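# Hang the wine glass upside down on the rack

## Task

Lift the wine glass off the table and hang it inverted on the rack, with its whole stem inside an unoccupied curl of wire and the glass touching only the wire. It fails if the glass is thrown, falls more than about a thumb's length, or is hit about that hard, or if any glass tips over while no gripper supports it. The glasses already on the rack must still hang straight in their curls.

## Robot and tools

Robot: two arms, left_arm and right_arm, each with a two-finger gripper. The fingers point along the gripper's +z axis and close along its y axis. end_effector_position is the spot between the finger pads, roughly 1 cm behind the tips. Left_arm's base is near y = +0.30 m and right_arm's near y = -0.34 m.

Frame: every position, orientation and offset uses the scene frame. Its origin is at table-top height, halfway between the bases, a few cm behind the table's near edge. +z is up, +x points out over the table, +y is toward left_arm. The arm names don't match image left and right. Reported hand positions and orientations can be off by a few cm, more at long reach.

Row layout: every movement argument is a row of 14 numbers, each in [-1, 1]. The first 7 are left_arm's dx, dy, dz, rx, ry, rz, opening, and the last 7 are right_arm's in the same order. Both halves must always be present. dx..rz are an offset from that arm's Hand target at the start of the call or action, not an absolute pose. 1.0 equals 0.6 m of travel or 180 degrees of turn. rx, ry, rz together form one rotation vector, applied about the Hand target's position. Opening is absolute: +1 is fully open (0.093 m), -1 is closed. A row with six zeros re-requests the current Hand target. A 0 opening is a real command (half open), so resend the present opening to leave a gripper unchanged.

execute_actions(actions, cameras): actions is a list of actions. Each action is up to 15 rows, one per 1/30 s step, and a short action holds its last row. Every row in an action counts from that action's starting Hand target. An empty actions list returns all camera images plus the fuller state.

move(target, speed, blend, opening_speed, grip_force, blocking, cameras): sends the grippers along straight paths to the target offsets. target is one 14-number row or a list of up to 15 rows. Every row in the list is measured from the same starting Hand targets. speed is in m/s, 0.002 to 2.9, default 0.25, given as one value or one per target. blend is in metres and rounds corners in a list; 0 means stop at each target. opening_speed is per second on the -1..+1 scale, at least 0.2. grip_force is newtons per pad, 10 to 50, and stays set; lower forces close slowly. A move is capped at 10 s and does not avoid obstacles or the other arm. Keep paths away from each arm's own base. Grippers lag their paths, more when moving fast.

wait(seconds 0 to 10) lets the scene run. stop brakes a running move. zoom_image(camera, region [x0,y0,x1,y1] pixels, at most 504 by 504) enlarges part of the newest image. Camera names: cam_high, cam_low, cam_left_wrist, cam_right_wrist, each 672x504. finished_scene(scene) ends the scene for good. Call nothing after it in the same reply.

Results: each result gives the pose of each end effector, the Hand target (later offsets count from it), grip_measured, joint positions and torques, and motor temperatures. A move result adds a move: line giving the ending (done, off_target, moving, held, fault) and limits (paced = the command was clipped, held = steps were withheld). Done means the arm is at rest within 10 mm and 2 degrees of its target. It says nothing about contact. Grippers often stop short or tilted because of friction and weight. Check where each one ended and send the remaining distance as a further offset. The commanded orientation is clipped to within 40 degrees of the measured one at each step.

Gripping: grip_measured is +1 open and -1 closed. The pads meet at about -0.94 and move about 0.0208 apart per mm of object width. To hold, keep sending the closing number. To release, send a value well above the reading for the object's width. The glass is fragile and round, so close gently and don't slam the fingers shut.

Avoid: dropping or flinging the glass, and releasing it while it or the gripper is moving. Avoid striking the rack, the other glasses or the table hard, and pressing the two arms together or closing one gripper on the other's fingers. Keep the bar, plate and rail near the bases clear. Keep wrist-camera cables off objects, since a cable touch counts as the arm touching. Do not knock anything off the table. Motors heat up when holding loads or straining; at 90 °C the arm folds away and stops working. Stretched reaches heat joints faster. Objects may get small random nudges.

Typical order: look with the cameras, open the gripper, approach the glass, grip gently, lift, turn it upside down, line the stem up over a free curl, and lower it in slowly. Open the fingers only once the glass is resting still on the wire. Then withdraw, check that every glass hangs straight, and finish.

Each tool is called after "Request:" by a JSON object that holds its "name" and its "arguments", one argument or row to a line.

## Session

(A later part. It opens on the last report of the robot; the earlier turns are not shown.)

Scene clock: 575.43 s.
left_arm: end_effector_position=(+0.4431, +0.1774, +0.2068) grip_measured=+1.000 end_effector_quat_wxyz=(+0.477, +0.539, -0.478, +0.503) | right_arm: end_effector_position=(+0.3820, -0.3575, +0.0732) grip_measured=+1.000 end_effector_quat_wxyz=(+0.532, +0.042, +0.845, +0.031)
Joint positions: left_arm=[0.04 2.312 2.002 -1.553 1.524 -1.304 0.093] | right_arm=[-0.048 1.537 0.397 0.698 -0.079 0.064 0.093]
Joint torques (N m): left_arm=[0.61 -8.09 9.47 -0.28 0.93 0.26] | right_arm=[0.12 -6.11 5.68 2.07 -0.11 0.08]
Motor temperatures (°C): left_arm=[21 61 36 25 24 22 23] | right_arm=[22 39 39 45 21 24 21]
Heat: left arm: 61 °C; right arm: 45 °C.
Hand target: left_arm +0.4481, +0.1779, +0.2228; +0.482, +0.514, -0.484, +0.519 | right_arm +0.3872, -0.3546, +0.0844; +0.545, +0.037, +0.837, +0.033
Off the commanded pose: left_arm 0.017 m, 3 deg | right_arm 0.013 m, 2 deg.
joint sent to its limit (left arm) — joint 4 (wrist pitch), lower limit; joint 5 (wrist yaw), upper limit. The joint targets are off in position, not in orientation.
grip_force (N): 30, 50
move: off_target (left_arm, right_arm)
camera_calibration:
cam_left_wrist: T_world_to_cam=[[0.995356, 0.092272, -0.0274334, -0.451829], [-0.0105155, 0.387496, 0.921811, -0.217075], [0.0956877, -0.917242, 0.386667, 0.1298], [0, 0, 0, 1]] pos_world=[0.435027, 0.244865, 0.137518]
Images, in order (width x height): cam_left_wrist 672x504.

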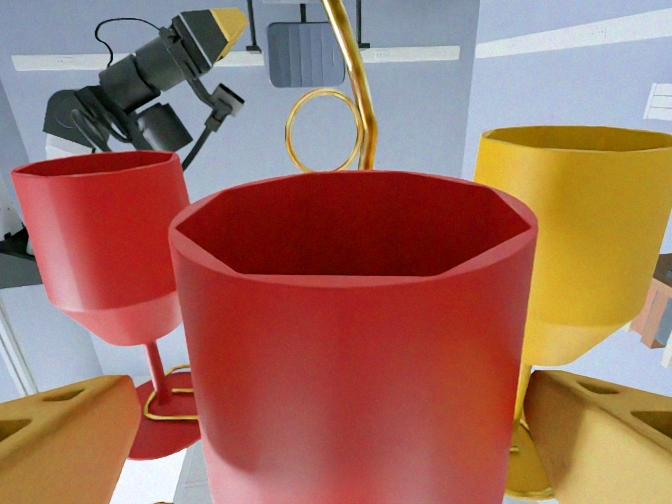

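Request:
{"name": "move", "arguments": {
  "target": [
    [0.013,0.05,0,0,0,0.02,1,0,0,0,0,0,0,1],
    [0.01,0.2,0,0,0,0.06,1,0,0,0,0,0,0,1]
  ],
  "speed": 0.06,
  "blend": 0.01,
  "cameras": ["cam_high","cam_low","cam_left_wrist"]
}}

Request:
{"name": "zoom_image", "arguments": {
  "camera": "cam_high",
  "region": [200, 120, 300, 250]
}}

Scene clock: 587.43 s.
left_arm: end_effector_position=(+0.4604, +0.3017, +0.2059) grip_measured=+1.000 end_effector_quat_wxyz=(+0.399, +0.597, -0.405, +0.566) | right_arm: end_effector_position=(+0.3820, -0.3575, +0.0732) grip_measured=+1.000 end_effector_quat_wxyz=(+0.532, +0.042, +0.845, +0.031)
Joint positions: left_arm=[0.315 2.312 2.002 -1.553 1.524 -1.286 0.093] | right_arm=[-0.048 1.537 0.397 0.698 -0.079 0.064 0.093]
Joint torques (N m): left_arm=[0.29 -11.25 4.42 -0.28 0.74 0.26] | right_arm=[0.12 -6.12 5.7 2.07 -0.11 0.08]
Motor temperatures (°C): left_arm=[21 58 38 25 24 22 22] | right_arm=[22 39 39 45 20 24 21]
Heat: left arm: 58 °C; right arm: 45 °C.
Hand target: left_arm +0.4541, +0.2979, +0.2227; +0.431, +0.558, -0.433, +0.562 | right_arm +0.3872, -0.3546, +0.0844; +0.545, +0.037, +0.837, +0.033
Off the commanded pose: left_arm 0.018 m, 7 deg | right_arm 0.013 m, 2 deg.
joint sent to its limit (left arm) — joint 4 (wrist pitch), lower limit. The joint targets are off in position and orientation.
grip_force (N): 30, 50
move: off_target (left_arm, right_arm)
camera_calibration:
cam_left_wrist: T_world_to_cam=[[0.933608, 0.358132, -0.0107961, -0.535615], [-0.128507, 0.362826, 0.922954, -0.202665], [0.334457, -0.86029, 0.38476, 0.115745], [0, 0, 0, 1]] pos_world=[0.435299, 0.364928, 0.136734]
Images, in order (width x height): cam_high 672x504, cam_low 672x504, cam_left_wrist 672x504.

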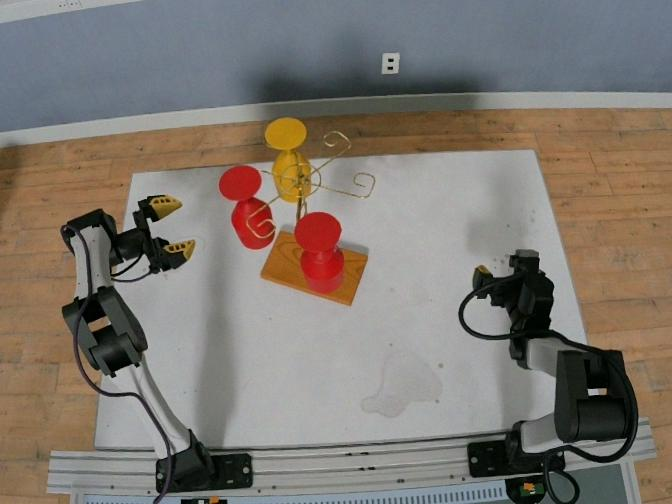

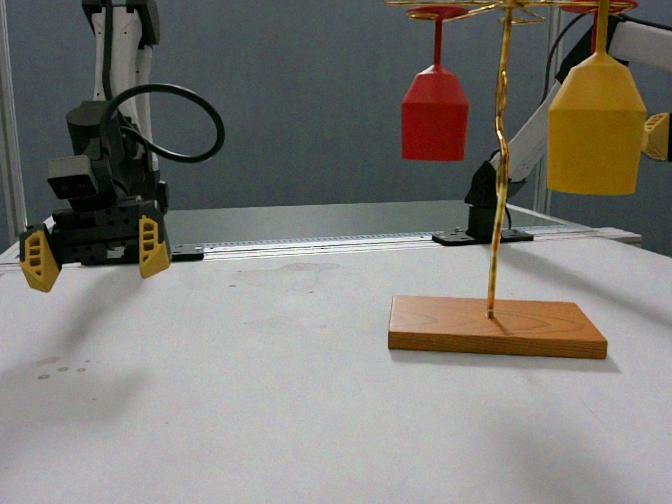

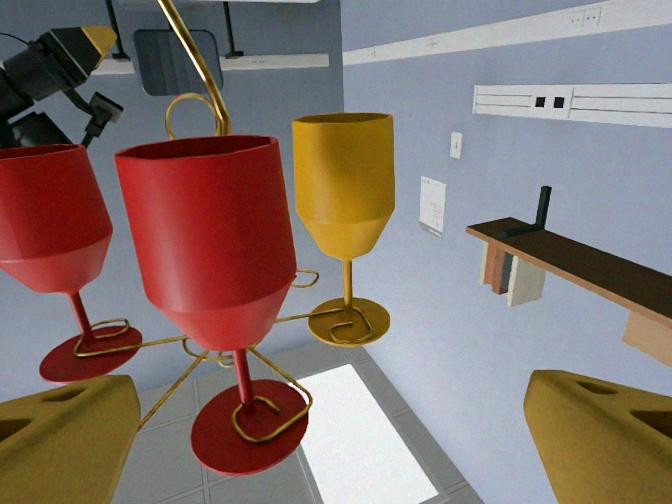

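Scaled by 3.877 from the camera's 672x504 image, which has a finer 960x720 frame.

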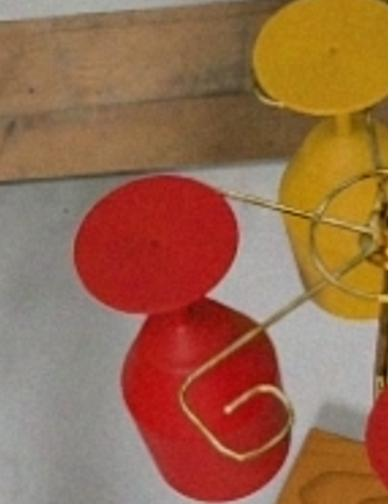

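Verify the curl from the wrist view.

Request:
{"name": "zoom_image", "arguments": {
  "camera": "cam_left_wrist",
  "region": [160, 320, 340, 490]
}}

Scaled by 2.800 from the camera's 672x504 image, which has a finer 960x720 frame.

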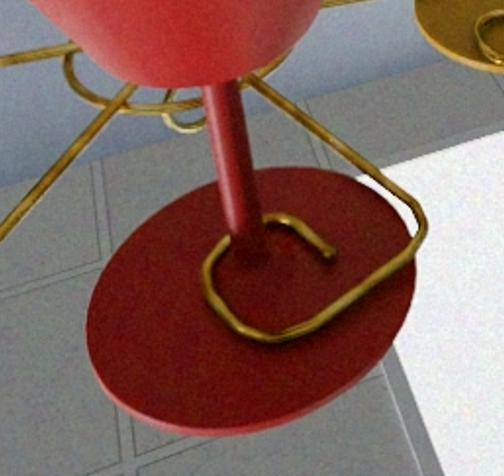

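Request:
{"name": "finished_scene", "arguments": {
  "scene": 2
}}

The scene is finished: the task was done.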